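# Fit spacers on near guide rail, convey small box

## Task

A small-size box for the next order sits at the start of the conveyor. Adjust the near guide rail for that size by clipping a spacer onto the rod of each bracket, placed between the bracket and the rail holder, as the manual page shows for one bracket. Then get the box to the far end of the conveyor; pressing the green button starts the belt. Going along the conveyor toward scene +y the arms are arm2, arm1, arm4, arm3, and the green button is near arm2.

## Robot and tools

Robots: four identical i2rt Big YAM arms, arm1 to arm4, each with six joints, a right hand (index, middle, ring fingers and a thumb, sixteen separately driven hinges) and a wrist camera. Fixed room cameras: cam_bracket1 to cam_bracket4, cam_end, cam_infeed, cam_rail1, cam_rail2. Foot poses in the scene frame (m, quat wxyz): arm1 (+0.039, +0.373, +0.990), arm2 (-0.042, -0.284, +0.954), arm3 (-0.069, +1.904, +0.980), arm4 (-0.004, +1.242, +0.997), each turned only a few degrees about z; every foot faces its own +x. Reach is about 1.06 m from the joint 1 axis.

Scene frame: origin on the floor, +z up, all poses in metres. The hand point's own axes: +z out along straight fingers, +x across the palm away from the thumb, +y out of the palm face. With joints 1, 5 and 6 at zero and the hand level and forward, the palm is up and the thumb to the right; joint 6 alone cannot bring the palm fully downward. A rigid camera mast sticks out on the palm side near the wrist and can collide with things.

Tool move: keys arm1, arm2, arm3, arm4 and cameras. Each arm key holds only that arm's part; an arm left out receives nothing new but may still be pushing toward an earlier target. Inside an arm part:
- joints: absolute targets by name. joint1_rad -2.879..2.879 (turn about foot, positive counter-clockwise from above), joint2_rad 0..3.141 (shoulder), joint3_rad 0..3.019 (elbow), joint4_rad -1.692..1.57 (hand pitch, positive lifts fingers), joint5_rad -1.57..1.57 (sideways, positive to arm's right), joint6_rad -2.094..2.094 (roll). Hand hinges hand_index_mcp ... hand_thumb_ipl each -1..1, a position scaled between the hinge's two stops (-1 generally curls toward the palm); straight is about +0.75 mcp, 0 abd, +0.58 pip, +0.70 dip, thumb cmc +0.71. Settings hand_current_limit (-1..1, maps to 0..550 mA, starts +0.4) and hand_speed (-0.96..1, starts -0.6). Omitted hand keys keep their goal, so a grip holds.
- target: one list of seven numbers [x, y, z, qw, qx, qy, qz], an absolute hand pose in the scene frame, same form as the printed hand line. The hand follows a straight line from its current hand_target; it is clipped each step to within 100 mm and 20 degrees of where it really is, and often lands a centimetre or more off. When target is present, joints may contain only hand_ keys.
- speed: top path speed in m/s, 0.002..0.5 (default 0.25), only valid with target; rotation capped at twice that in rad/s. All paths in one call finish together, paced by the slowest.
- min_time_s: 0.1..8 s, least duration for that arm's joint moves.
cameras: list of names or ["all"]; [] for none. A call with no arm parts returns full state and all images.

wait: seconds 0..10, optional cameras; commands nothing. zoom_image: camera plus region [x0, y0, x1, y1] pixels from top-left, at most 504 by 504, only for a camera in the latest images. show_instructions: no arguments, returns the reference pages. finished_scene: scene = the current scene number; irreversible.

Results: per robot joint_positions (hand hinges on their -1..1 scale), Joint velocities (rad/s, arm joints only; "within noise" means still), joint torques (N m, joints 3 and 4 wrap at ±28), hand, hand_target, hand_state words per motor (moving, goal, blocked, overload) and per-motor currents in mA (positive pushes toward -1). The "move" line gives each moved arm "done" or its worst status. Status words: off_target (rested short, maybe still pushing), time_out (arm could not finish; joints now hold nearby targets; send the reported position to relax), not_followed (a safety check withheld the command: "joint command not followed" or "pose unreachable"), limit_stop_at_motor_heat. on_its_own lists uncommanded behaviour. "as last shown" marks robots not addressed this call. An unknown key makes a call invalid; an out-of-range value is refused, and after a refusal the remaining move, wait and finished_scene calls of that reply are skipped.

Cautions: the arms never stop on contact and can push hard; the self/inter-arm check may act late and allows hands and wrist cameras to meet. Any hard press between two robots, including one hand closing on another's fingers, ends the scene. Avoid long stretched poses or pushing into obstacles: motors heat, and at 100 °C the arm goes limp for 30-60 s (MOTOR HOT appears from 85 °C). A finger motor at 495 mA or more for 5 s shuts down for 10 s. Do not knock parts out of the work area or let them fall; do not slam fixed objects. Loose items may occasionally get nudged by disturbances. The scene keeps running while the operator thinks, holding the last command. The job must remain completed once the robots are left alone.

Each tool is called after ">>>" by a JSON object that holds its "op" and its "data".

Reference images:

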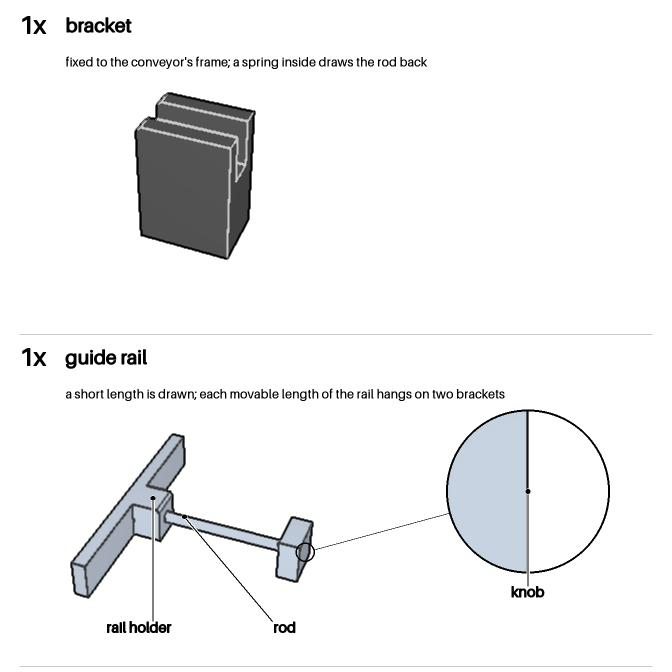

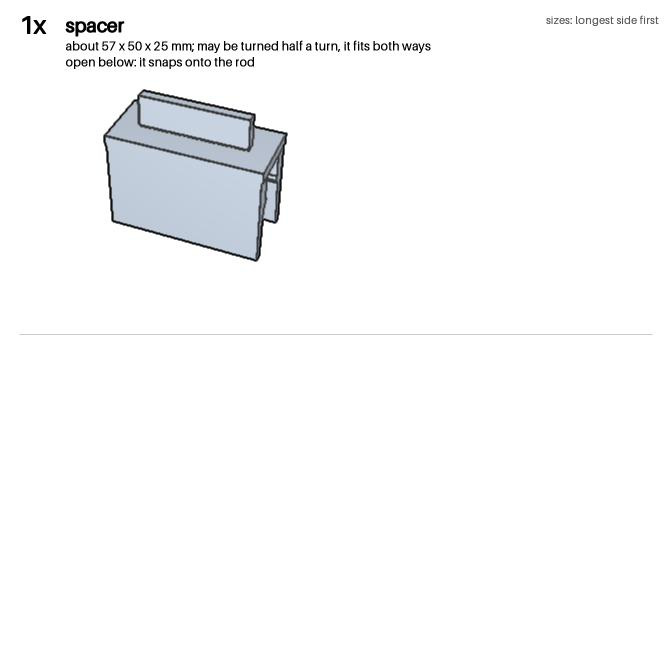

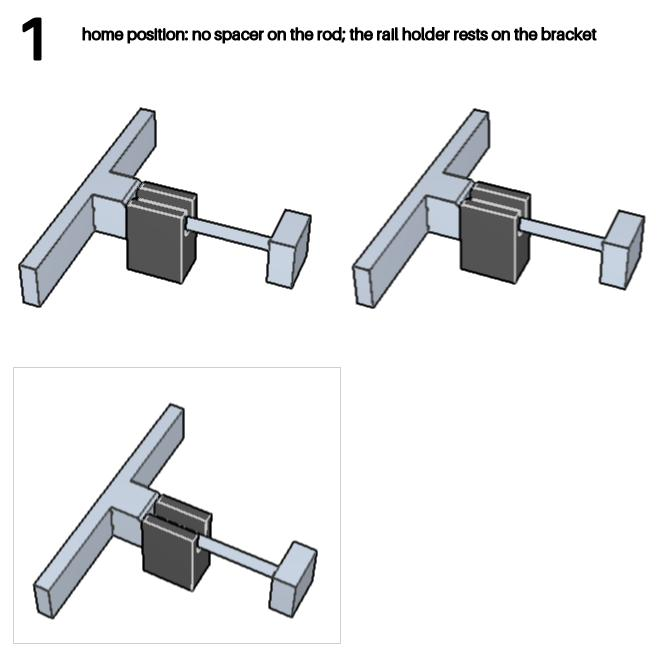

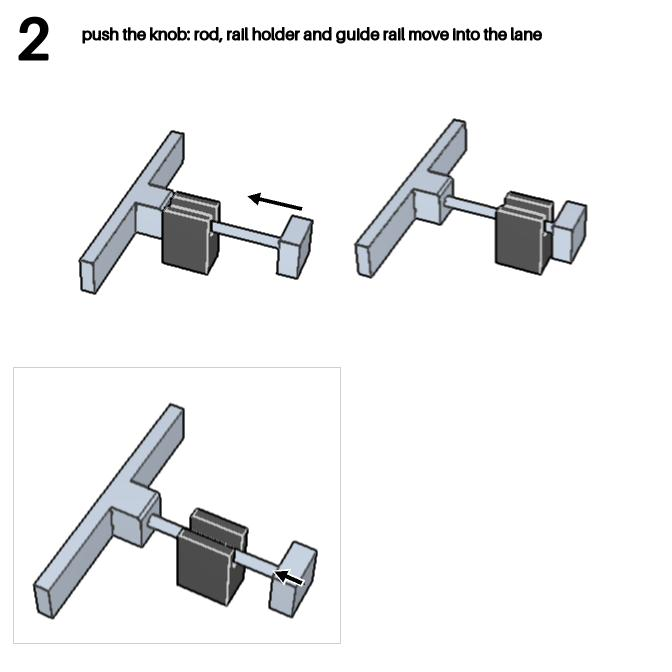

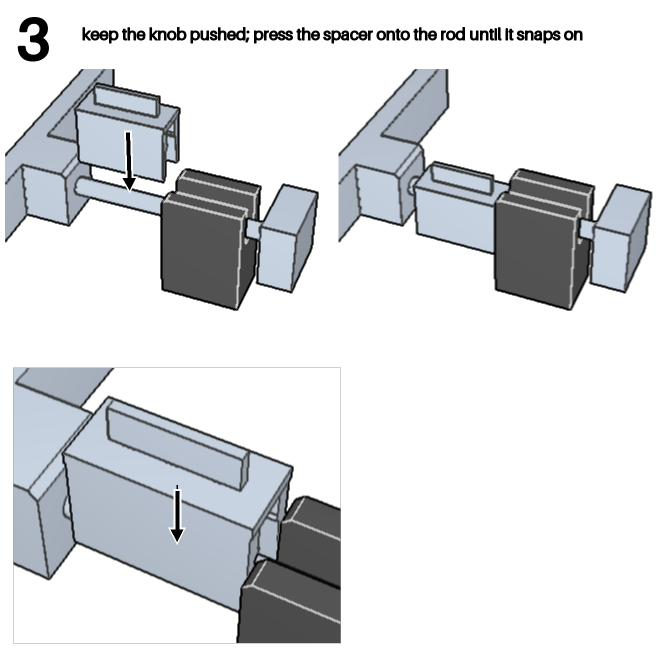

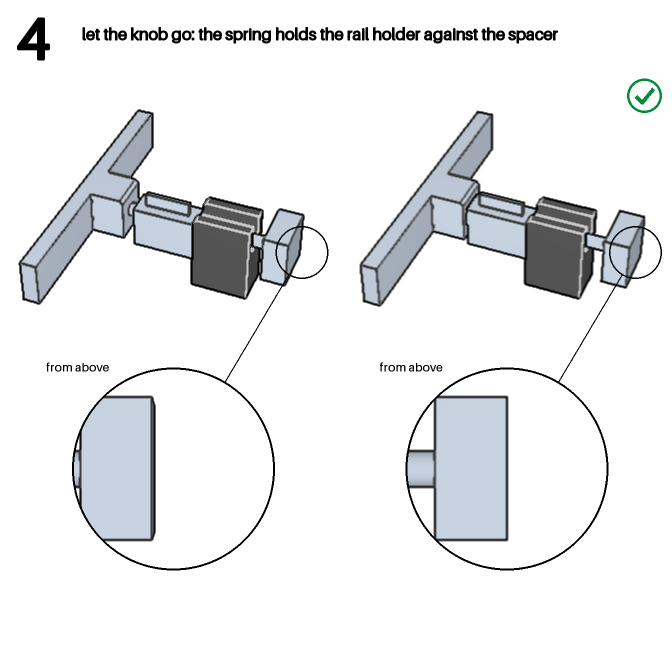

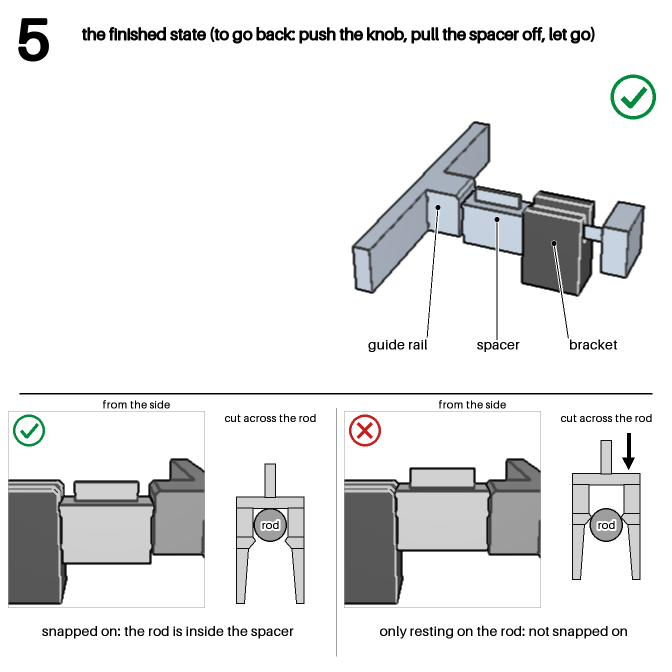

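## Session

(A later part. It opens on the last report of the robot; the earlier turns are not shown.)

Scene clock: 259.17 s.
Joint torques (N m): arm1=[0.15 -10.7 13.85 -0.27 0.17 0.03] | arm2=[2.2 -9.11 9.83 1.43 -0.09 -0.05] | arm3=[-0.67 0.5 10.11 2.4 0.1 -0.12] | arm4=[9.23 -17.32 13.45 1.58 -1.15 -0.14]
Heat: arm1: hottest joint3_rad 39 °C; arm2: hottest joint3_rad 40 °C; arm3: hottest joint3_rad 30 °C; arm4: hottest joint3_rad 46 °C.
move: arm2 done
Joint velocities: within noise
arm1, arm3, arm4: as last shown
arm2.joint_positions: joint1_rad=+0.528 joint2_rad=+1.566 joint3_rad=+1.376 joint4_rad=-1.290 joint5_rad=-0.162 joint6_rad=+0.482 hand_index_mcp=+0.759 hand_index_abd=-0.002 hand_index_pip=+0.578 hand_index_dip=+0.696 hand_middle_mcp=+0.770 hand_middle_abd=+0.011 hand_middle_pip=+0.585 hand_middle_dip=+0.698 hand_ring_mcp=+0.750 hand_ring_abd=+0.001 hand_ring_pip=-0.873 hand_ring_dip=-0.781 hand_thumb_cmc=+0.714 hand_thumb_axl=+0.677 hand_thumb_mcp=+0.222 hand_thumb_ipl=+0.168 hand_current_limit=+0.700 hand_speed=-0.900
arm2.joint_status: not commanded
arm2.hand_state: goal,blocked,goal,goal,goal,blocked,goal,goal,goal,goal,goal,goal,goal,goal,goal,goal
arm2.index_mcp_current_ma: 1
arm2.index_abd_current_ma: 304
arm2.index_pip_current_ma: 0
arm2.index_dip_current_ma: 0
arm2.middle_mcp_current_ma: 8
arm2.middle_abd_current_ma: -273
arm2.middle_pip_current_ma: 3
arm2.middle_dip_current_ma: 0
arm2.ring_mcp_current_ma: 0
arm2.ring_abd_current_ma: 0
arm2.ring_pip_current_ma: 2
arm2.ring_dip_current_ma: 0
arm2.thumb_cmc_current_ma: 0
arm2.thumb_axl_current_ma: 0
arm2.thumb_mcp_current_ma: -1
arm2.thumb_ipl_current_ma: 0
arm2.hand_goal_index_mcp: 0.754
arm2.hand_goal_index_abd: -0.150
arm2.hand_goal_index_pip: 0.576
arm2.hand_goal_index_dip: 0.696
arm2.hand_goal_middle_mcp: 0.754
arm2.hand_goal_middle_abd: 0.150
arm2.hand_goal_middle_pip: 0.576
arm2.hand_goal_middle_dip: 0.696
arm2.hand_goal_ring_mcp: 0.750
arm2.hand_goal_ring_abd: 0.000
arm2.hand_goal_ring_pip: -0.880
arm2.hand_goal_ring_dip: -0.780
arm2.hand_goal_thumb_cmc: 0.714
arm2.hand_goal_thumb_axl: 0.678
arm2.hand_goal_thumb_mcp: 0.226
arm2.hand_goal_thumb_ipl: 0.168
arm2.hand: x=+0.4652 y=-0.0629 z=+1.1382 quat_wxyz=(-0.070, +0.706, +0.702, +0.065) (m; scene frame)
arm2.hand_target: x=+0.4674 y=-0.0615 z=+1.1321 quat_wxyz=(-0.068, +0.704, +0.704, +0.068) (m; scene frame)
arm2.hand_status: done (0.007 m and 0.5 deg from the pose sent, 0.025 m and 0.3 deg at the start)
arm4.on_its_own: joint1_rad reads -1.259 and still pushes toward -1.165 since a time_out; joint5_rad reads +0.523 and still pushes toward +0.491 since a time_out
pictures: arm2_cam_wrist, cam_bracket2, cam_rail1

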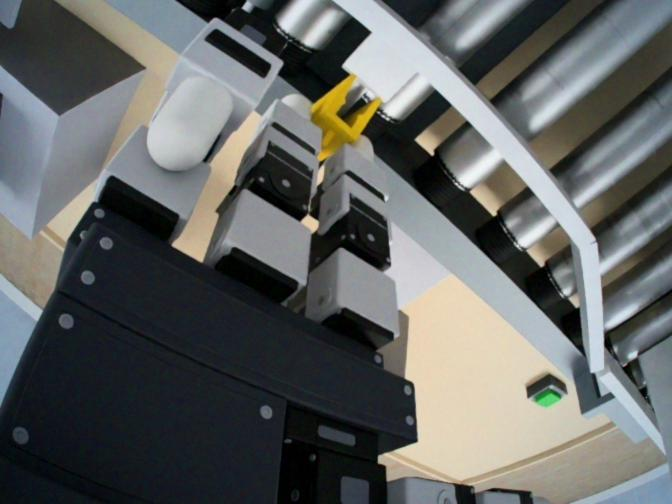

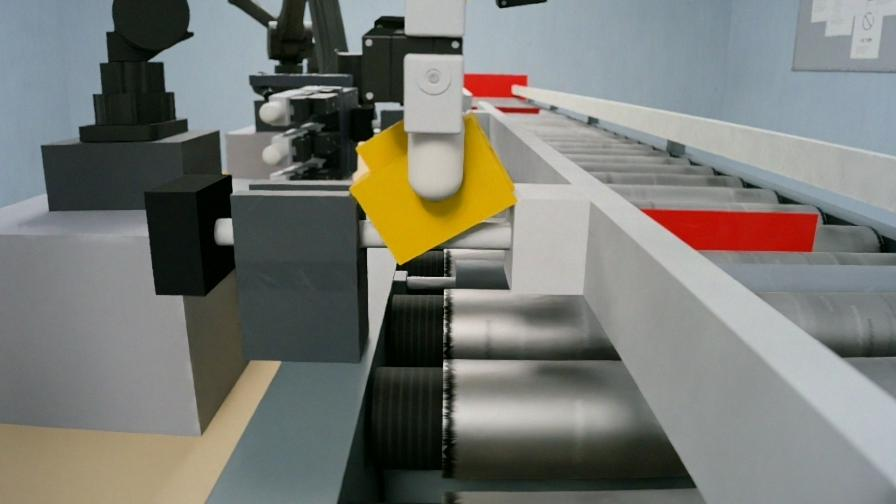

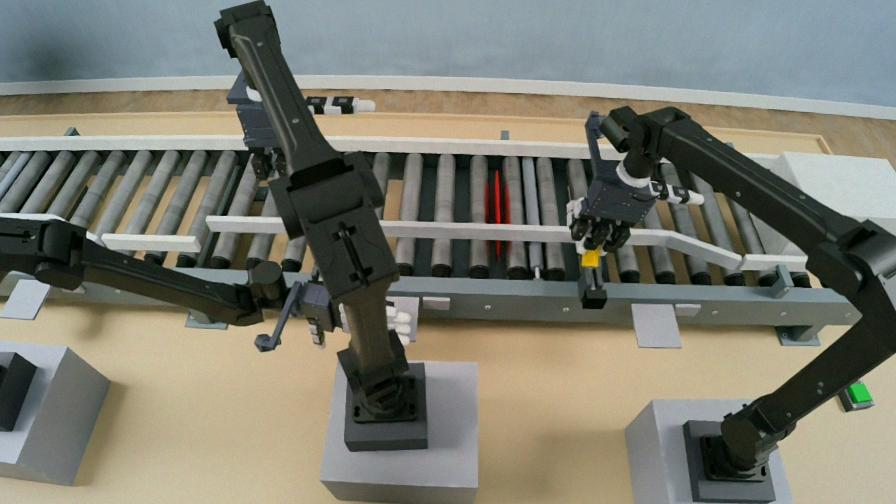

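>>> {"op": "move", "data": {"arm2": {"target": [0.472, -0.0585, 1.195, -0.0678, 0.7038, 0.7038, 0.0678], "speed": 0.2}, "cameras": ["cam_bracket2"]}}

Scene clock: 260.77 s.
Joint torques (N m): arm1=[-0.03 -10.46 13.78 -0.29 0.16 0.01] | arm2=[2.2 -8.59 14.76 -0.01 -0.08 -0.08] | arm3=[-0.62 0.56 10.1 2.39 0.11 -0.13] | arm4=[9.17 -17.26 13.39 1.59 -1.15 -0.15]
Heat: arm1: hottest joint3_rad 39 °C; arm2: hottest joint3_rad 40 °C; arm3: hottest joint3_rad 30 °C; arm4: hottest joint3_rad 46 °C.
move: arm2 off_target
Joint velocities: within noise
arm1, arm3, arm4: as last shown
arm2.joint_positions: joint1_rad=+0.528 joint2_rad=+1.563 joint3_rad=+1.479 joint4_rad=-1.421 joint5_rad=-0.162 joint6_rad=+0.482 hand_index_mcp=+0.737 hand_index_abd=-0.002 hand_index_pip=+0.568 hand_index_dip=+0.693 hand_middle_mcp=+0.765 hand_middle_abd=+0.016 hand_middle_pip=+0.581 hand_middle_dip=+0.697 hand_ring_mcp=+0.750 hand_ring_abd=+0.001 hand_ring_pip=-0.873 hand_ring_dip=-0.781 hand_thumb_cmc=+0.714 hand_thumb_axl=+0.677 hand_thumb_mcp=+0.222 hand_thumb_ipl=+0.168 hand_current_limit=+0.700 hand_speed=-0.900
arm2.joint_status: not commanded
arm2.hand_state: goal,blocked,goal,goal,goal,blocked,goal,goal,goal,goal,goal,goal,goal,goal,goal,goal
arm2.index_mcp_current_ma: -10
arm2.index_abd_current_ma: 304
arm2.index_pip_current_ma: -2
arm2.index_dip_current_ma: 0
arm2.middle_mcp_current_ma: 4
arm2.middle_abd_current_ma: -256
arm2.middle_pip_current_ma: 1
arm2.middle_dip_current_ma: 0
arm2.ring_mcp_current_ma: 0
arm2.ring_abd_current_ma: 0
arm2.ring_pip_current_ma: 2
arm2.ring_dip_current_ma: 0
arm2.thumb_cmc_current_ma: 0
arm2.thumb_axl_current_ma: 0
arm2.thumb_mcp_current_ma: -1
arm2.thumb_ipl_current_ma: 0
arm2.hand_goal_index_mcp: 0.754
arm2.hand_goal_index_abd: -0.150
arm2.hand_goal_index_pip: 0.576
arm2.hand_goal_index_dip: 0.696
arm2.hand_goal_middle_mcp: 0.754
arm2.hand_goal_middle_abd: 0.150
arm2.hand_goal_middle_pip: 0.576
arm2.hand_goal_middle_dip: 0.696
arm2.hand_goal_ring_mcp: 0.750
arm2.hand_goal_ring_abd: 0.000
arm2.hand_goal_ring_pip: -0.880
arm2.hand_goal_ring_dip: -0.780
arm2.hand_goal_thumb_cmc: 0.714
arm2.hand_goal_thumb_axl: 0.678
arm2.hand_goal_thumb_mcp: 0.226
arm2.hand_goal_thumb_ipl: 0.168
arm2.hand: x=+0.4640 y=-0.0639 z=+1.1762 quat_wxyz=(-0.074, +0.707, +0.702, +0.053) (m; scene frame)
arm2.hand_target: x=+0.4714 y=-0.0587 z=+1.1952 quat_wxyz=(-0.068, +0.704, +0.704, +0.068) (m; scene frame)
arm2.hand_status: off_target (0.021 m and 1.9 deg from the pose sent, 0.057 m and 0.5 deg at the start)
arm4.on_its_own: joint1_rad reads -1.259 and still pushes toward -1.165 since a time_out; joint5_rad reads +0.523 and still pushes toward +0.491 since a time_out
pictures: cam_bracket2

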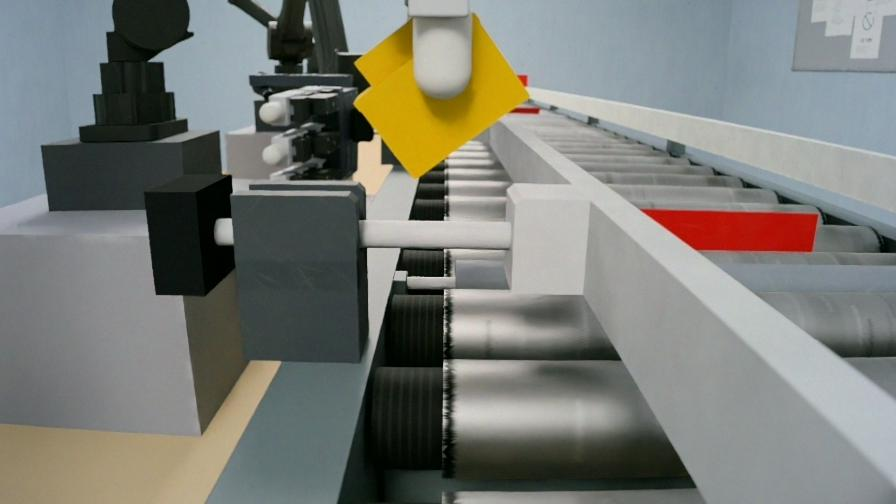

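>>> {"op": "move", "data": {"arm2": {"target": [0.424, -0.0545, 1.220, -0.0678, 0.7038, 0.7038, 0.0678], "speed": 0.15}, "cameras": ["cam_bracket2"]}}

Scene clock: 262.13 s.
Joint torques (N m): arm1=[-0.26 -10.05 13.86 -0.23 0.14 0.02] | arm2=[2.02 -7.12 11.18 0.05 0 0.15] | arm3=[-0.62 0.5 10.11 2.39 0.11 -0.12] | arm4=[9.11 -17.26 13.42 1.58 -1.15 -0.14]
Heat: arm1: hottest joint3_rad 39 °C; arm2: hottest joint3_rad 40 °C; arm3: hottest joint3_rad 30 °C; arm4: hottest joint3_rad 46 °C.
move: arm2 done
Joint velocities: within noise
arm1, arm3, arm4: as last shown
arm2.joint_positions: joint1_rad=+0.588 joint2_rad=+1.447 joint3_rad=+1.468 joint4_rad=-1.464 joint5_rad=-0.156 joint6_rad=+0.527 hand_index_mcp=+0.737 hand_index_abd=-0.002 hand_index_pip=+0.568 hand_index_dip=+0.693 hand_middle_mcp=+0.766 hand_middle_abd=+0.017 hand_middle_pip=+0.582 hand_middle_dip=+0.697 hand_ring_mcp=+0.750 hand_ring_abd=+0.001 hand_ring_pip=-0.873 hand_ring_dip=-0.781 hand_thumb_cmc=+0.714 hand_thumb_axl=+0.677 hand_thumb_mcp=+0.222 hand_thumb_ipl=+0.168 hand_current_limit=+0.700 hand_speed=-0.900
arm2.joint_status: not commanded
arm2.hand_state: goal,blocked,goal,goal,goal,blocked,goal,goal,goal,goal,goal,goal,goal,goal,goal,goal
arm2.index_mcp_current_ma: -10
arm2.index_abd_current_ma: 304
arm2.index_pip_current_ma: -2
arm2.index_dip_current_ma: 0
arm2.middle_mcp_current_ma: 5
arm2.middle_abd_current_ma: -254
arm2.middle_pip_current_ma: 1
arm2.middle_dip_current_ma: 0
arm2.ring_mcp_current_ma: 0
arm2.ring_abd_current_ma: 0
arm2.ring_pip_current_ma: 2
arm2.ring_dip_current_ma: 0
arm2.thumb_cmc_current_ma: 0
arm2.thumb_axl_current_ma: 0
arm2.thumb_mcp_current_ma: -1
arm2.thumb_ipl_current_ma: 0
arm2.hand_goal_index_mcp: 0.754
arm2.hand_goal_index_abd: -0.150
arm2.hand_goal_index_pip: 0.576
arm2.hand_goal_index_dip: 0.696
arm2.hand_goal_middle_mcp: 0.754
arm2.hand_goal_middle_abd: 0.150
arm2.hand_goal_middle_pip: 0.576
arm2.hand_goal_middle_dip: 0.696
arm2.hand_goal_ring_mcp: 0.750
arm2.hand_goal_ring_abd: 0.000
arm2.hand_goal_ring_pip: -0.880
arm2.hand_goal_ring_dip: -0.780
arm2.hand_goal_thumb_cmc: 0.714
arm2.hand_goal_thumb_axl: 0.678
arm2.hand_goal_thumb_mcp: 0.226
arm2.hand_goal_thumb_ipl: 0.168
arm2.hand: x=+0.4260 y=-0.0529 z=+1.2268 quat_wxyz=(-0.066, +0.699, +0.708, +0.078) (m; scene frame)
arm2.hand_target: x=+0.4240 y=-0.0545 z=+1.2201 quat_wxyz=(-0.068, +0.704, +0.704, +0.068) (m; scene frame)
arm2.hand_status: done (0.007 m and 1.5 deg from the pose sent, 0.060 m and 1.9 deg at the start)
arm4.on_its_own: joint1_rad reads -1.259 and still pushes toward -1.165 since a time_out; joint5_rad reads +0.523 and still pushes toward +0.491 since a time_out
pictures: cam_bracket2

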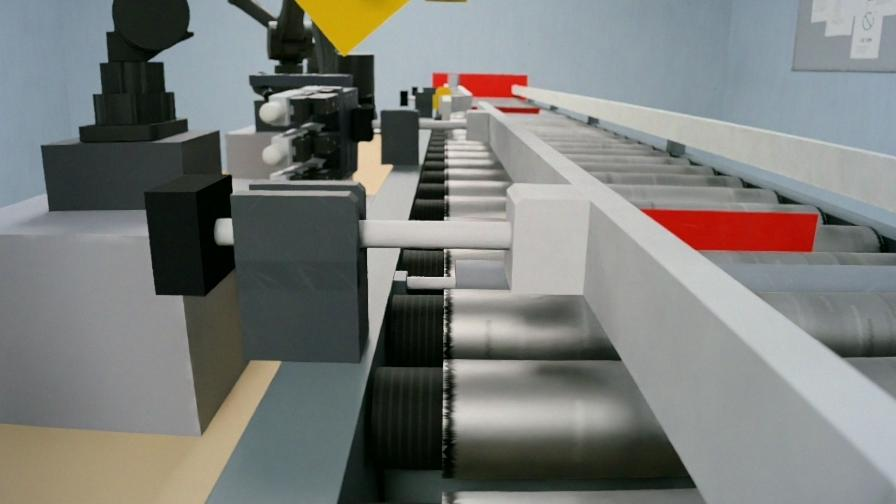

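>>> {"op": "move", "data": {"arm2": {"target": [0.502, -0.0605, 1.200, -0.0678, 0.7038, 0.7038, 0.0678], "speed": 0.12, "joints": {"hand_index_abd": -0.2, "hand_middle_abd": 0.2}}, "cameras": ["cam_bracket2", "arm2_cam_wrist"]}}

Scene clock: 264.27 s.
Joint torques (N m): arm1=[-0.03 -10.4 13.79 -0.28 0.16 0.02] | arm2=[1.9 -7.94 15.54 0.5 -0.26 -0.19] | arm3=[-0.62 0.5 10.1 2.39 0.11 -0.12] | arm4=[9.17 -17.32 13.42 1.57 -1.15 -0.15]
Heat: arm1: hottest joint3_rad 39 °C; arm2: hottest joint3_rad 40 °C; arm3: hottest joint3_rad 30 °C; arm4: hottest joint3_rad 46 °C.
move: arm2 off_target
Joint velocities: within noise
arm1, arm3, arm4: as last shown
arm2.joint_positions: joint1_rad=+0.504 joint2_rad=+1.613 joint3_rad=+1.567 joint4_rad=-1.464 joint5_rad=-0.160 joint6_rad=+0.463 hand_index_mcp=+0.733 hand_index_abd=-0.002 hand_index_pip=+0.566 hand_index_dip=+0.693 hand_middle_mcp=+0.771 hand_middle_abd=+0.027 hand_middle_pip=+0.585 hand_middle_dip=+0.698 hand_ring_mcp=+0.750 hand_ring_abd=+0.001 hand_ring_pip=-0.873 hand_ring_dip=-0.781 hand_thumb_cmc=+0.714 hand_thumb_axl=+0.677 hand_thumb_mcp=+0.222 hand_thumb_ipl=+0.168 hand_current_limit=+0.700 hand_speed=-0.900
arm2.joint_status: hand_index_abd off_target (ended at -0.002, target -0.200); hand_middle_abd off_target (ended at +0.027, target +0.200)
arm2.hand_state: blocked,blocked,goal,goal,goal,blocked,goal,goal,goal,goal,goal,goal,goal,goal,goal,goal
arm2.index_mcp_current_ma: -14
arm2.index_abd_current_ma: 468
arm2.index_pip_current_ma: -3
arm2.index_dip_current_ma: 0
arm2.middle_mcp_current_ma: 10
arm2.middle_abd_current_ma: -402
arm2.middle_pip_current_ma: 3
arm2.middle_dip_current_ma: 0
arm2.ring_mcp_current_ma: 0
arm2.ring_abd_current_ma: 0
arm2.ring_pip_current_ma: 2
arm2.ring_dip_current_ma: 0
arm2.thumb_cmc_current_ma: 0
arm2.thumb_axl_current_ma: 0
arm2.thumb_mcp_current_ma: -1
arm2.thumb_ipl_current_ma: 0
arm2.hand_goal_index_mcp: 0.754
arm2.hand_goal_index_abd: -0.200
arm2.hand_goal_index_pip: 0.576
arm2.hand_goal_index_dip: 0.696
arm2.hand_goal_middle_mcp: 0.754
arm2.hand_goal_middle_abd: 0.200
arm2.hand_goal_middle_pip: 0.576
arm2.hand_goal_middle_dip: 0.696
arm2.hand_goal_ring_mcp: 0.750
arm2.hand_goal_ring_abd: 0.000
arm2.hand_goal_ring_pip: -0.880
arm2.hand_goal_ring_dip: -0.780
arm2.hand_goal_thumb_cmc: 0.714
arm2.hand_goal_thumb_axl: 0.678
arm2.hand_goal_thumb_mcp: 0.226
arm2.hand_goal_thumb_ipl: 0.168
arm2.hand: x=+0.4865 y=-0.0670 z=+1.1869 quat_wxyz=(-0.072, +0.709, +0.700, +0.052) (m; scene frame)
arm2.hand_target: x=+0.5012 y=-0.0609 z=+1.1999 quat_wxyz=(-0.067, +0.704, +0.704, +0.068) (m; scene frame)
arm2.hand_status: off_target (0.021 m and 2.0 deg from the pose sent, 0.081 m and 1.5 deg at the start)
arm4.on_its_own: joint1_rad reads -1.259 and still pushes toward -1.165 since a time_out; joint5_rad reads +0.523 and still pushes toward +0.491 since a time_out
pictures: arm2_cam_wrist, cam_bracket2

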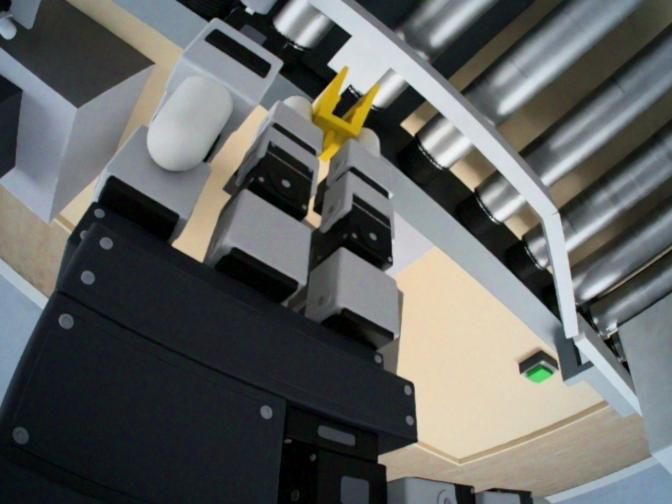

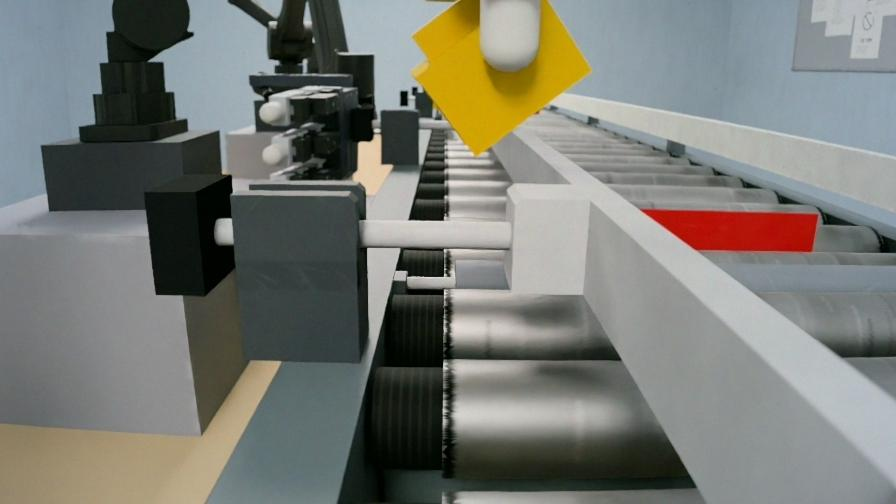

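>>> {"op": "move", "data": {"arm2": {"target": [0.509, -0.0575, 1.185, -0.0678, 0.7038, 0.7038, 0.0678], "speed": 0.1}, "cameras": ["cam_bracket2"]}}

Scene clock: 265.67 s.
Joint torques (N m): arm1=[0.21 -10.58 13.78 -0.24 0.14 0.02] | arm2=[1.2 -9.64 14.8 0.95 -0.21 -0.21] | arm3=[-0.67 0.5 10.1 2.41 0.11 -0.13] | arm4=[9.23 -17.38 13.44 1.58 -1.16 -0.15]
Heat: arm1: hottest joint3_rad 39 °C; arm2: hottest joint3_rad 40 °C; arm3: hottest joint3_rad 30 °C; arm4: hottest joint3_rad 46 °C.
move: arm2 off_target
Joint velocities: within noise
arm1, arm3, arm4: as last shown
arm2.joint_positions: joint1_rad=+0.504 joint2_rad=+1.635 joint3_rad=+1.567 joint4_rad=-1.441 joint5_rad=-0.160 joint6_rad=+0.462 hand_index_mcp=+0.733 hand_index_abd=-0.002 hand_index_pip=+0.566 hand_index_dip=+0.693 hand_middle_mcp=+0.771 hand_middle_abd=+0.027 hand_middle_pip=+0.585 hand_middle_dip=+0.698 hand_ring_mcp=+0.750 hand_ring_abd=+0.001 hand_ring_pip=-0.873 hand_ring_dip=-0.781 hand_thumb_cmc=+0.714 hand_thumb_axl=+0.677 hand_thumb_mcp=+0.222 hand_thumb_ipl=+0.168 hand_current_limit=+0.700 hand_speed=-0.900
arm2.joint_status: not commanded
arm2.hand_state: blocked,blocked,goal,goal,goal,blocked,goal,goal,goal,goal,goal,goal,goal,goal,goal,goal
arm2.index_mcp_current_ma: -14
arm2.index_abd_current_ma: 467
arm2.index_pip_current_ma: -3
arm2.index_dip_current_ma: 0
arm2.middle_mcp_current_ma: 10
arm2.middle_abd_current_ma: -402
arm2.middle_pip_current_ma: 3
arm2.middle_dip_current_ma: 0
arm2.ring_mcp_current_ma: 0
arm2.ring_abd_current_ma: 0
arm2.ring_pip_current_ma: 2
arm2.ring_dip_current_ma: 0
arm2.thumb_cmc_current_ma: 0
arm2.thumb_axl_current_ma: 0
arm2.thumb_mcp_current_ma: -1
arm2.thumb_ipl_current_ma: 0
arm2.hand_goal_index_mcp: 0.754
arm2.hand_goal_index_abd: -0.200
arm2.hand_goal_index_pip: 0.576
arm2.hand_goal_index_dip: 0.696
arm2.hand_goal_middle_mcp: 0.754
arm2.hand_goal_middle_abd: 0.200
arm2.hand_goal_middle_pip: 0.576
arm2.hand_goal_middle_dip: 0.696
arm2.hand_goal_ring_mcp: 0.750
arm2.hand_goal_ring_abd: 0.000
arm2.hand_goal_ring_pip: -0.880
arm2.hand_goal_ring_dip: -0.780
arm2.hand_goal_thumb_cmc: 0.714
arm2.hand_goal_thumb_axl: 0.678
arm2.hand_goal_thumb_mcp: 0.226
arm2.hand_goal_thumb_ipl: 0.168
arm2.hand: x=+0.4936 y=-0.0634 z=+1.1765 quat_wxyz=(-0.072, +0.708, +0.700, +0.052) (m; scene frame)
arm2.hand_target: x=+0.5083 y=-0.0579 z=+1.1851 quat_wxyz=(-0.068, +0.704, +0.704, +0.068) (m; scene frame)
arm2.hand_status: off_target (0.019 m and 2.0 deg from the pose sent, 0.024 m and 2.0 deg at the start)
arm4.on_its_own: joint1_rad reads -1.259 and still pushes toward -1.165 since a time_out; joint5_rad reads +0.523 and still pushes toward +0.491 since a time_out
pictures: cam_bracket2

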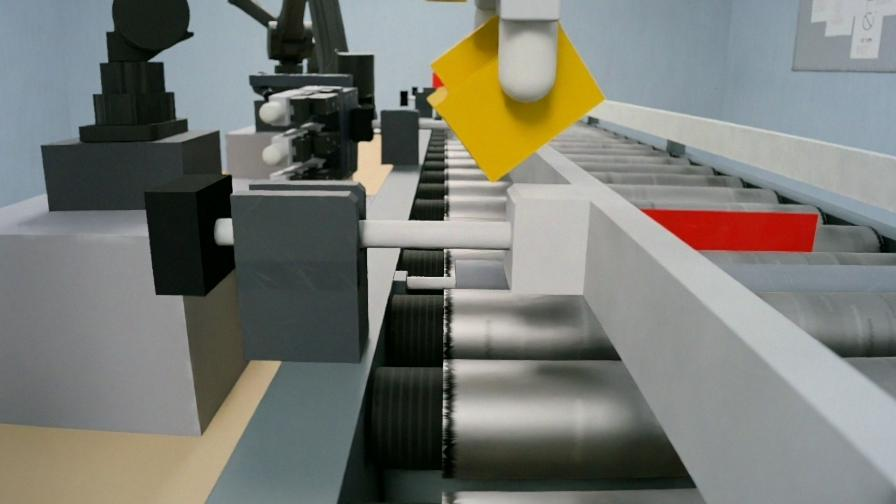

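>>> {"op": "move", "data": {"arm2": {"target": [0.508, -0.0585, 1.162, -0.0678, 0.7038, 0.7038, 0.0678], "speed": 0.06}, "cameras": ["cam_bracket2"]}}

Scene clock: 266.73 s.
Joint torques (N m): arm1=[-0.26 -10.87 13.79 -0.27 0.16 -0.01] | arm2=[0.38 -8.76 10.67 1.06 -0.26 -0.26] | arm3=[-0.62 0.56 10.1 2.39 0.11 -0.12] | arm4=[9.23 -17.26 13.39 1.55 -1.15 -0.14]
Heat: arm1: hottest joint3_rad 39 °C; arm2: hottest joint3_rad 40 °C; arm3: hottest joint3_rad 30 °C; arm4: hottest joint3_rad 46 °C.
move: arm2 off_target
Joint velocities: within noise
arm1, arm3, arm4: as last shown
arm2.joint_positions: joint1_rad=+0.504 joint2_rad=+1.635 joint3_rad=+1.552 joint4_rad=-1.383 joint5_rad=-0.161 joint6_rad=+0.460 hand_index_mcp=+0.732 hand_index_abd=-0.002 hand_index_pip=+0.565 hand_index_dip=+0.692 hand_middle_mcp=+0.772 hand_middle_abd=+0.028 hand_middle_pip=+0.585 hand_middle_dip=+0.698 hand_ring_mcp=+0.750 hand_ring_abd=+0.001 hand_ring_pip=-0.873 hand_ring_dip=-0.781 hand_thumb_cmc=+0.714 hand_thumb_axl=+0.677 hand_thumb_mcp=+0.222 hand_thumb_ipl=+0.168 hand_current_limit=+0.700 hand_speed=-0.900
arm2.joint_status: not commanded
arm2.hand_state: blocked,blocked,goal,goal,goal,blocked,goal,goal,goal,goal,goal,goal,goal,goal,goal,goal
arm2.index_mcp_current_ma: -15
arm2.index_abd_current_ma: 467
arm2.index_pip_current_ma: -4
arm2.index_dip_current_ma: -1
arm2.middle_mcp_current_ma: 10
arm2.middle_abd_current_ma: -399
arm2.middle_pip_current_ma: 3
arm2.middle_dip_current_ma: 0
arm2.ring_mcp_current_ma: 0
arm2.ring_abd_current_ma: 0
arm2.ring_pip_current_ma: 2
arm2.ring_dip_current_ma: 0
arm2.thumb_cmc_current_ma: 0
arm2.thumb_axl_current_ma: 0
arm2.thumb_mcp_current_ma: -1
arm2.thumb_ipl_current_ma: 0
arm2.hand_goal_index_mcp: 0.754
arm2.hand_goal_index_abd: -0.200
arm2.hand_goal_index_pip: 0.576
arm2.hand_goal_index_dip: 0.696
arm2.hand_goal_middle_mcp: 0.754
arm2.hand_goal_middle_abd: 0.200
arm2.hand_goal_middle_pip: 0.576
arm2.hand_goal_middle_dip: 0.696
arm2.hand_goal_ring_mcp: 0.750
arm2.hand_goal_ring_abd: 0.000
arm2.hand_goal_ring_pip: -0.880
arm2.hand_goal_ring_dip: -0.780
arm2.hand_goal_thumb_cmc: 0.714
arm2.hand_goal_thumb_axl: 0.678
arm2.hand_goal_thumb_mcp: 0.226
arm2.hand_goal_thumb_ipl: 0.168
arm2.hand: x=+0.5030 y=-0.0585 z=+1.1741 quat_wxyz=(-0.065, +0.706, +0.702, +0.073) (m; scene frame)
arm2.hand_target: x=+0.5077 y=-0.0586 z=+1.1621 quat_wxyz=(-0.068, +0.704, +0.704, +0.068) (m; scene frame)
arm2.hand_status: off_target (0.013 m and 0.7 deg from the pose sent, 0.021 m and 1.9 deg at the start)
arm4.on_its_own: joint1_rad reads -1.259 and still pushes toward -1.165 since a time_out; joint5_rad reads +0.523 and still pushes toward +0.491 since a time_out
pictures: cam_bracket2

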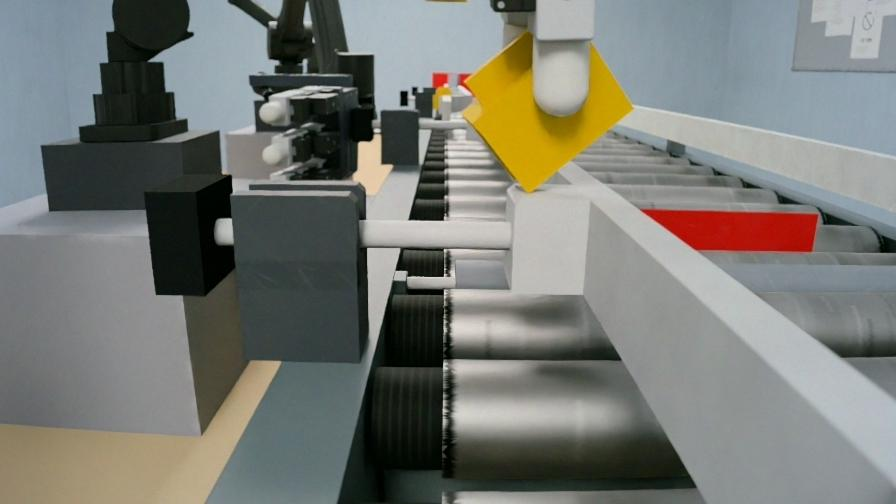

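>>> {"op": "move", "data": {"arm2": {"target": [0.524, -0.0600, 1.148, -0.0678, 0.7038, 0.7038, 0.0678], "speed": 0.05}, "cameras": ["cam_bracket2"]}}

Scene clock: 268.23 s.
Joint torques (N m): arm1=[0.15 -10.52 13.79 -0.23 0.15 0.03] | arm2=[0.79 -8.94 12.27 0.35 -0.18 -0.16] | arm3=[-0.62 0.56 10.09 2.39 0.1 -0.12] | arm4=[9.23 -17.38 13.39 1.57 -1.14 -0.15]
Heat: arm1: hottest joint3_rad 39 °C; arm2: hottest joint3_rad 40 °C; arm3: hottest joint3_rad 30 °C; arm4: hottest joint3_rad 46 °C.
move: arm2 off_target
Joint velocities: within noise
arm1.joint_positions: joint1_rad=+0.426 joint2_rad=+1.393 joint3_rad=+1.504 joint4_rad=-1.689 joint5_rad=-0.005 joint6_rad=+0.512 hand_index_mcp=+0.748 hand_index_abd=-0.008 hand_index_pip=+0.574 hand_index_dip=+0.696 hand_middle_mcp=+0.753 hand_middle_abd=+0.012 hand_middle_pip=+0.576 hand_middle_dip=+0.696 hand_ring_mcp=+0.749 hand_ring_abd=+0.001 hand_ring_pip=-0.884 hand_ring_dip=-0.780 hand_thumb_cmc=+0.713 hand_thumb_axl=+0.677 hand_thumb_mcp=+0.223 hand_thumb_ipl=+0.168 hand_current_limit=+0.700 hand_speed=-0.600
arm1.joint_status: not commanded
arm1.hand_state: goal,blocked,goal,goal,goal,blocked,goal,goal,goal,goal,goal,goal,goal,goal,goal,goal
arm1.index_mcp_current_ma: -1
arm1.index_abd_current_ma: 225
arm1.index_pip_current_ma: 0
arm1.index_dip_current_ma: 0
arm1.middle_mcp_current_ma: 0
arm1.middle_abd_current_ma: -214
arm1.middle_pip_current_ma: 0
arm1.middle_dip_current_ma: 0
arm1.ring_mcp_current_ma: 0
arm1.ring_abd_current_ma: 0
arm1.ring_pip_current_ma: 1
arm1.ring_dip_current_ma: 0
arm1.thumb_cmc_current_ma: 0
arm1.thumb_axl_current_ma: 0
arm1.thumb_mcp_current_ma: 0
arm1.thumb_ipl_current_ma: 0
arm1.hand_goal_index_mcp: 0.754
arm1.hand_goal_index_abd: -0.150
arm1.hand_goal_index_pip: 0.576
arm1.hand_goal_index_dip: 0.696
arm1.hand_goal_middle_mcp: 0.754
arm1.hand_goal_middle_abd: 0.150
arm1.hand_goal_middle_pip: 0.576
arm1.hand_goal_middle_dip: 0.696
arm1.hand_goal_ring_mcp: 0.750
arm1.hand_goal_ring_abd: 0.000
arm1.hand_goal_ring_pip: -0.890
arm1.hand_goal_ring_dip: -0.780
arm1.hand_goal_thumb_cmc: 0.714
arm1.hand_goal_thumb_axl: 0.678
arm1.hand_goal_thumb_mcp: 0.226
arm1.hand_goal_thumb_ipl: 0.168
arm1.hand: x=+0.4720 y=+0.5491 z=+1.2986 quat_wxyz=(-0.001, +0.707, +0.707, -0.005) (m; scene frame)
arm1.hand_target: x=+0.4792 y=+0.5526 z=+1.3195 quat_wxyz=(+0.006, +0.707, +0.707, +0.014) (m; scene frame)
arm1.hand_status: not commanded
arm2.joint_positions: joint1_rad=+0.490 joint2_rad=+1.667 joint3_rad=+1.552 joint4_rad=-1.345 joint5_rad=-0.164 joint6_rad=+0.441 hand_index_mcp=+0.728 hand_index_abd=-0.002 hand_index_pip=+0.562 hand_index_dip=+0.692 hand_middle_mcp=+0.760 hand_middle_abd=+0.028 hand_middle_pip=+0.580 hand_middle_dip=+0.698 hand_ring_mcp=+0.750 hand_ring_abd=+0.001 hand_ring_pip=-0.873 hand_ring_dip=-0.781 hand_thumb_cmc=+0.714 hand_thumb_axl=+0.677 hand_thumb_mcp=+0.222 hand_thumb_ipl=+0.168 hand_current_limit=+0.700 hand_speed=-0.900
arm2.joint_status: not commanded
arm2.hand_state: blocked,blocked,goal,goal,goal,blocked,goal,goal,goal,goal,goal,goal,goal,goal,goal,goal
arm2.index_mcp_current_ma: -20
arm2.index_abd_current_ma: 467
arm2.index_pip_current_ma: -6
arm2.index_dip_current_ma: -1
arm2.middle_mcp_current_ma: 2
arm2.middle_abd_current_ma: -399
arm2.middle_pip_current_ma: 1
arm2.middle_dip_current_ma: 0
arm2.ring_mcp_current_ma: 0
arm2.ring_abd_current_ma: 0
arm2.ring_pip_current_ma: 2
arm2.ring_dip_current_ma: 0
arm2.thumb_cmc_current_ma: 0
arm2.thumb_axl_current_ma: 0
arm2.thumb_mcp_current_ma: -1
arm2.thumb_ipl_current_ma: 0
arm2.hand_goal_index_mcp: 0.754
arm2.hand_goal_index_abd: -0.200
arm2.hand_goal_index_pip: 0.576
arm2.hand_goal_index_dip: 0.696
arm2.hand_goal_middle_mcp: 0.754
arm2.hand_goal_middle_abd: 0.200
arm2.hand_goal_middle_pip: 0.576
arm2.hand_goal_middle_dip: 0.696
arm2.hand_goal_ring_mcp: 0.750
arm2.hand_goal_ring_abd: 0.000
arm2.hand_goal_ring_pip: -0.880
arm2.hand_goal_ring_dip: -0.780
arm2.hand_goal_thumb_cmc: 0.714
arm2.hand_goal_thumb_axl: 0.678
arm2.hand_goal_thumb_mcp: 0.226
arm2.hand_goal_thumb_ipl: 0.168
arm2.hand: x=+0.5171 y=-0.0587 z=+1.1594 quat_wxyz=(-0.064, +0.704, +0.704, +0.077) (m; scene frame)
arm2.hand_target: x=+0.5237 y=-0.0600 z=+1.1480 quat_wxyz=(-0.068, +0.704, +0.704, +0.068) (m; scene frame)
arm2.hand_status: off_target (0.013 m and 1.1 deg from the pose sent, 0.034 m and 0.7 deg at the start)
arm3.joint_positions: joint1_rad=+0.019 joint2_rad=+0.621 joint3_rad=+1.445 joint4_rad=-1.172 joint5_rad=+0.010 joint6_rad=+1.142 hand_index_mcp=+0.755 hand_index_abd=+0.001 hand_index_pip=+0.577 hand_index_dip=+0.696 hand_middle_mcp=+0.755 hand_middle_abd=+0.001 hand_middle_pip=+0.577 hand_middle_dip=+0.696 hand_ring_mcp=+0.755 hand_ring_abd=+0.001 hand_ring_pip=+0.577 hand_ring_dip=+0.696 hand_thumb_cmc=+0.715 hand_thumb_axl=+0.677 hand_thumb_mcp=+0.226 hand_thumb_ipl=+0.168 hand_current_limit=+0.400 hand_speed=-0.600
arm3.joint_status: not commanded
arm3.hand_state: goal,goal,goal,goal,goal,goal,goal,goal,goal,goal,goal,goal,goal,goal,goal,goal
arm3.index_mcp_current_ma: 1
arm3.index_abd_current_ma: 1
arm3.index_pip_current_ma: 1
arm3.index_dip_current_ma: 0
arm3.middle_mcp_current_ma: 1
arm3.middle_abd_current_ma: 1
arm3.middle_pip_current_ma: 1
arm3.middle_dip_current_ma: 0
arm3.ring_mcp_current_ma: 1
arm3.ring_abd_current_ma: 1
arm3.ring_pip_current_ma: 1
arm3.ring_dip_current_ma: 0
arm3.thumb_cmc_current_ma: 1
arm3.thumb_axl_current_ma: -1
arm3.thumb_mcp_current_ma: 0
arm3.thumb_ipl_current_ma: 0
arm3.hand_goal_index_mcp: 0.754
arm3.hand_goal_index_abd: 0.000
arm3.hand_goal_index_pip: 0.576
arm3.hand_goal_index_dip: 0.696
arm3.hand_goal_middle_mcp: 0.754
arm3.hand_goal_middle_abd: 0.000
arm3.hand_goal_middle_pip: 0.576
arm3.hand_goal_middle_dip: 0.696
arm3.hand_goal_ring_mcp: 0.754
arm3.hand_goal_ring_abd: 0.000
arm3.hand_goal_ring_pip: 0.576
arm3.hand_goal_ring_dip: 0.696
arm3.hand_goal_thumb_cmc: 0.714
arm3.hand_goal_thumb_axl: 0.678
arm3.hand_goal_thumb_mcp: 0.226
arm3.hand_goal_thumb_ipl: 0.168
arm3.hand: x=+0.1747 y=+1.8084 z=+1.5973 quat_wxyz=(+0.136, +0.802, +0.159, +0.560) (m; scene frame)
arm3.hand_target: x=+0.1704 y=+1.8085 z=+1.6097 quat_wxyz=(+0.138, +0.794, +0.157, +0.571) (m; scene frame)
arm3.hand_status: not commanded
arm4.joint_positions: joint1_rad=-1.259 joint2_rad=+2.492 joint3_rad=+1.577 joint4_rad=+0.861 joint5_rad=+0.523 joint6_rad=+1.566 hand_index_mcp=+0.725 hand_index_abd=-0.039 hand_index_pip=+0.565 hand_index_dip=+0.695 hand_middle_mcp=+0.755 hand_middle_abd=+0.003 hand_middle_pip=+0.577 hand_middle_dip=+0.696 hand_ring_mcp=+0.755 hand_ring_abd=+0.003 hand_ring_pip=+0.577 hand_ring_dip=+0.696 hand_thumb_cmc=+0.715 hand_thumb_axl=+0.677 hand_thumb_mcp=+0.226 hand_thumb_ipl=+0.168 hand_current_limit=+0.400 hand_speed=-0.600
arm4.joint_status: not commanded
arm4.hand_state: blocked,blocked,goal,goal,goal,goal,goal,goal,goal,goal,goal,goal,goal,goal,goal,goal
arm4.index_mcp_current_ma: -96
arm4.index_abd_current_ma: -107
arm4.index_pip_current_ma: -28
arm4.index_dip_current_ma: -2
arm4.middle_mcp_current_ma: 2
arm4.middle_abd_current_ma: 5
arm4.middle_pip_current_ma: 1
arm4.middle_dip_current_ma: 0
arm4.ring_mcp_current_ma: 2
arm4.ring_abd_current_ma: 6
arm4.ring_pip_current_ma: 1
arm4.ring_dip_current_ma: 0
arm4.thumb_cmc_current_ma: 1
arm4.thumb_axl_current_ma: -1
arm4.thumb_mcp_current_ma: 0
arm4.thumb_ipl_current_ma: -1
arm4.hand_goal_index_mcp: 0.754
arm4.hand_goal_index_abd: 0.000
arm4.hand_goal_index_pip: 0.576
arm4.hand_goal_index_dip: 0.696
arm4.hand_goal_middle_mcp: 0.754
arm4.hand_goal_middle_abd: 0.000
arm4.hand_goal_middle_pip: 0.576
arm4.hand_goal_middle_dip: 0.696
arm4.hand_goal_ring_mcp: 0.754
arm4.hand_goal_ring_abd: 0.000
arm4.hand_goal_ring_pip: 0.576
arm4.hand_goal_ring_dip: 0.696
arm4.hand_goal_thumb_cmc: 0.714
arm4.hand_goal_thumb_axl: 0.678
arm4.hand_goal_thumb_mcp: 0.226
arm4.hand_goal_thumb_ipl: 0.168
arm4.on_its_own: joint1_rad reads -1.259 and still pushes toward -1.165 since a time_out; joint5_rad reads +0.523 and still pushes toward +0.491 since a time_out
arm4.hand: x=+0.1475 y=+0.4622 z=+0.9695 quat_wxyz=(+0.522, +0.483, -0.539, +0.451) (m; scene frame)
arm4.hand_target: x=+0.2366 y=+0.4557 z=+0.9906 quat_wxyz=(+0.499, +0.502, -0.502, +0.497) (m; scene frame)
arm4.hand_status: not commanded
pictures: cam_bracket2

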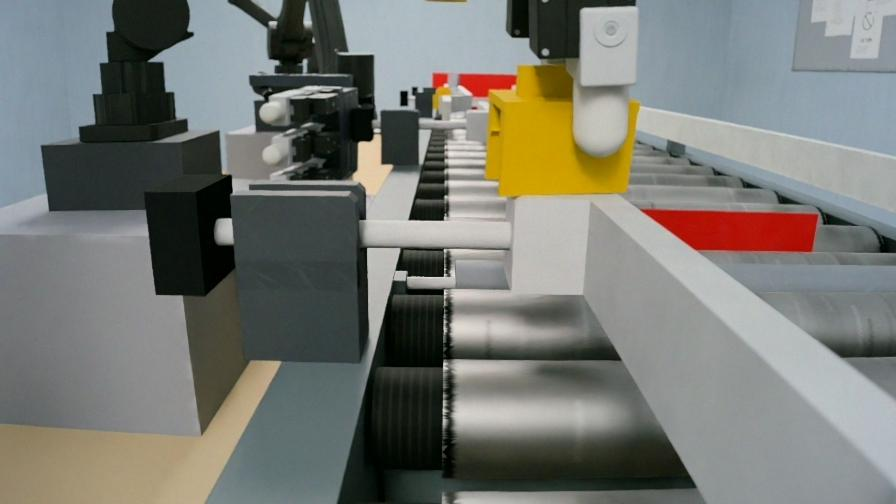

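>>> {"op": "move", "data": {"arm2": {"joints": {"hand_index_abd": 0.025, "hand_middle_abd": 0.0}}, "cameras": ["cam_bracket2"]}}

>>> {"op": "zoom_image", "data": {"camera": "cam_bracket2", "region": [440, 0, 700, 260]}}

Scene clock: 269.67 s.
Joint torques (N m): arm1=[-0.09 -10.34 13.85 -0.27 0.16 0] | arm2=[1.32 -8.88 12.26 0.17 -0.24 -0.18] | arm3=[-0.62 0.5 10.1 2.39 0.1 -0.12] | arm4=[9.29 -17.2 13.44 1.61 -1.15 -0.14]
Heat: arm1: hottest joint3_rad 39 °C; arm2: hottest joint3_rad 40 °C; arm3: hottest joint3_rad 30 °C; arm4: hottest joint3_rad 46 °C.
move: arm2 done
Joint velocities: within noise
arm1, arm3, arm4: as last shown
arm2.joint_positions: joint1_rad=+0.489 joint2_rad=+1.672 joint3_rad=+1.552 joint4_rad=-1.345 joint5_rad=-0.164 joint6_rad=+0.441 hand_index_mcp=+0.749 hand_index_abd=+0.023 hand_index_pip=+0.573 hand_index_dip=+0.693 hand_middle_mcp=+0.756 hand_middle_abd=+0.001 hand_middle_pip=+0.579 hand_middle_dip=+0.698 hand_ring_mcp=+0.750 hand_ring_abd=+0.001 hand_ring_pip=-0.873 hand_ring_dip=-0.781 hand_thumb_cmc=+0.714 hand_thumb_axl=+0.677 hand_thumb_mcp=+0.222 hand_thumb_ipl=+0.168 hand_current_limit=+0.700 hand_speed=-0.900
arm2.joint_status: all done
arm2.hand_state: goal,goal,goal,goal,goal,goal,goal,goal,goal,goal,goal,goal,goal,goal,goal,goal
arm2.index_mcp_current_ma: -1
arm2.index_abd_current_ma: 0
arm2.index_pip_current_ma: -1
arm2.index_dip_current_ma: 0
arm2.middle_mcp_current_ma: 0
arm2.middle_abd_current_ma: 0
arm2.middle_pip_current_ma: 0
arm2.middle_dip_current_ma: 0
arm2.ring_mcp_current_ma: 0
arm2.ring_abd_current_ma: 0
arm2.ring_pip_current_ma: 2
arm2.ring_dip_current_ma: 0
arm2.thumb_cmc_current_ma: 0
arm2.thumb_axl_current_ma: 0
arm2.thumb_mcp_current_ma: -1
arm2.thumb_ipl_current_ma: 0
arm2.hand_goal_index_mcp: 0.754
arm2.hand_goal_index_abd: 0.026
arm2.hand_goal_index_pip: 0.576
arm2.hand_goal_index_dip: 0.696
arm2.hand_goal_middle_mcp: 0.754
arm2.hand_goal_middle_abd: 0.000
arm2.hand_goal_middle_pip: 0.576
arm2.hand_goal_middle_dip: 0.696
arm2.hand_goal_ring_mcp: 0.750
arm2.hand_goal_ring_abd: 0.000
arm2.hand_goal_ring_pip: -0.880
arm2.hand_goal_ring_dip: -0.780
arm2.hand_goal_thumb_cmc: 0.714
arm2.hand_goal_thumb_axl: 0.678
arm2.hand_goal_thumb_mcp: 0.226
arm2.hand_goal_thumb_ipl: 0.168
arm2.hand: x=+0.5175 y=-0.0587 z=+1.1567 quat_wxyz=(-0.065, +0.704, +0.703, +0.075) (m; scene frame)
arm2.hand_target: x=+0.5237 y=-0.0602 z=+1.1481 quat_wxyz=(-0.068, +0.704, +0.704, +0.068) (m; scene frame)
arm2.hand_status: not commanded
arm4.on_its_own: joint1_rad reads -1.259 and still pushes toward -1.165 since a time_out; joint5_rad reads +0.523 and still pushes toward +0.491 since a time_out
pictures: cam_bracket2

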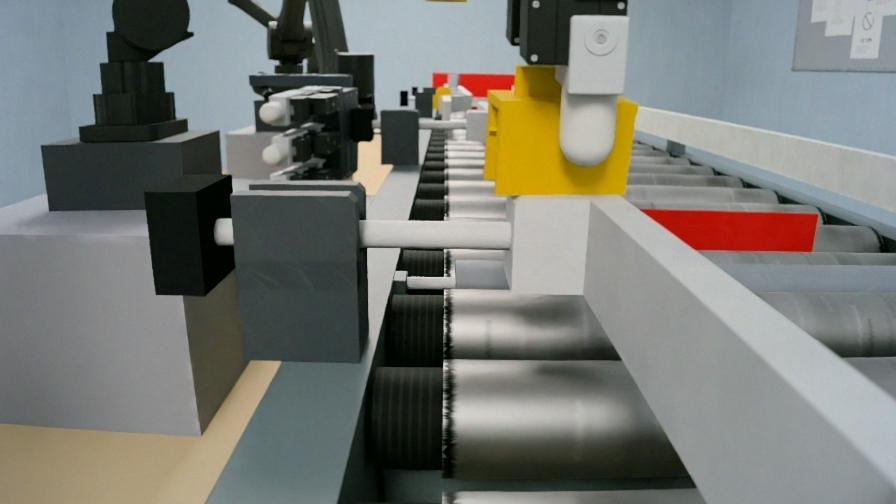

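Scaled by 1.938 from the camera's 896x504 image, which has a finer 1280x720 frame.

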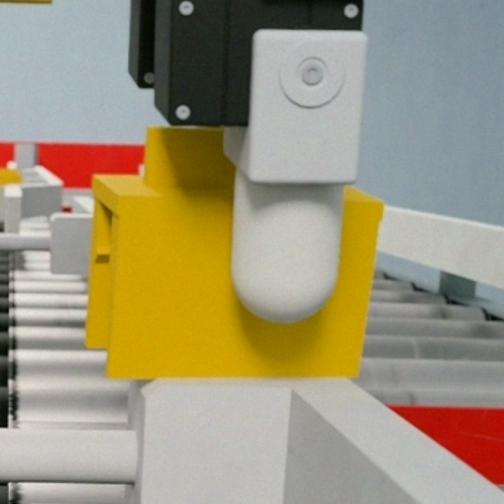

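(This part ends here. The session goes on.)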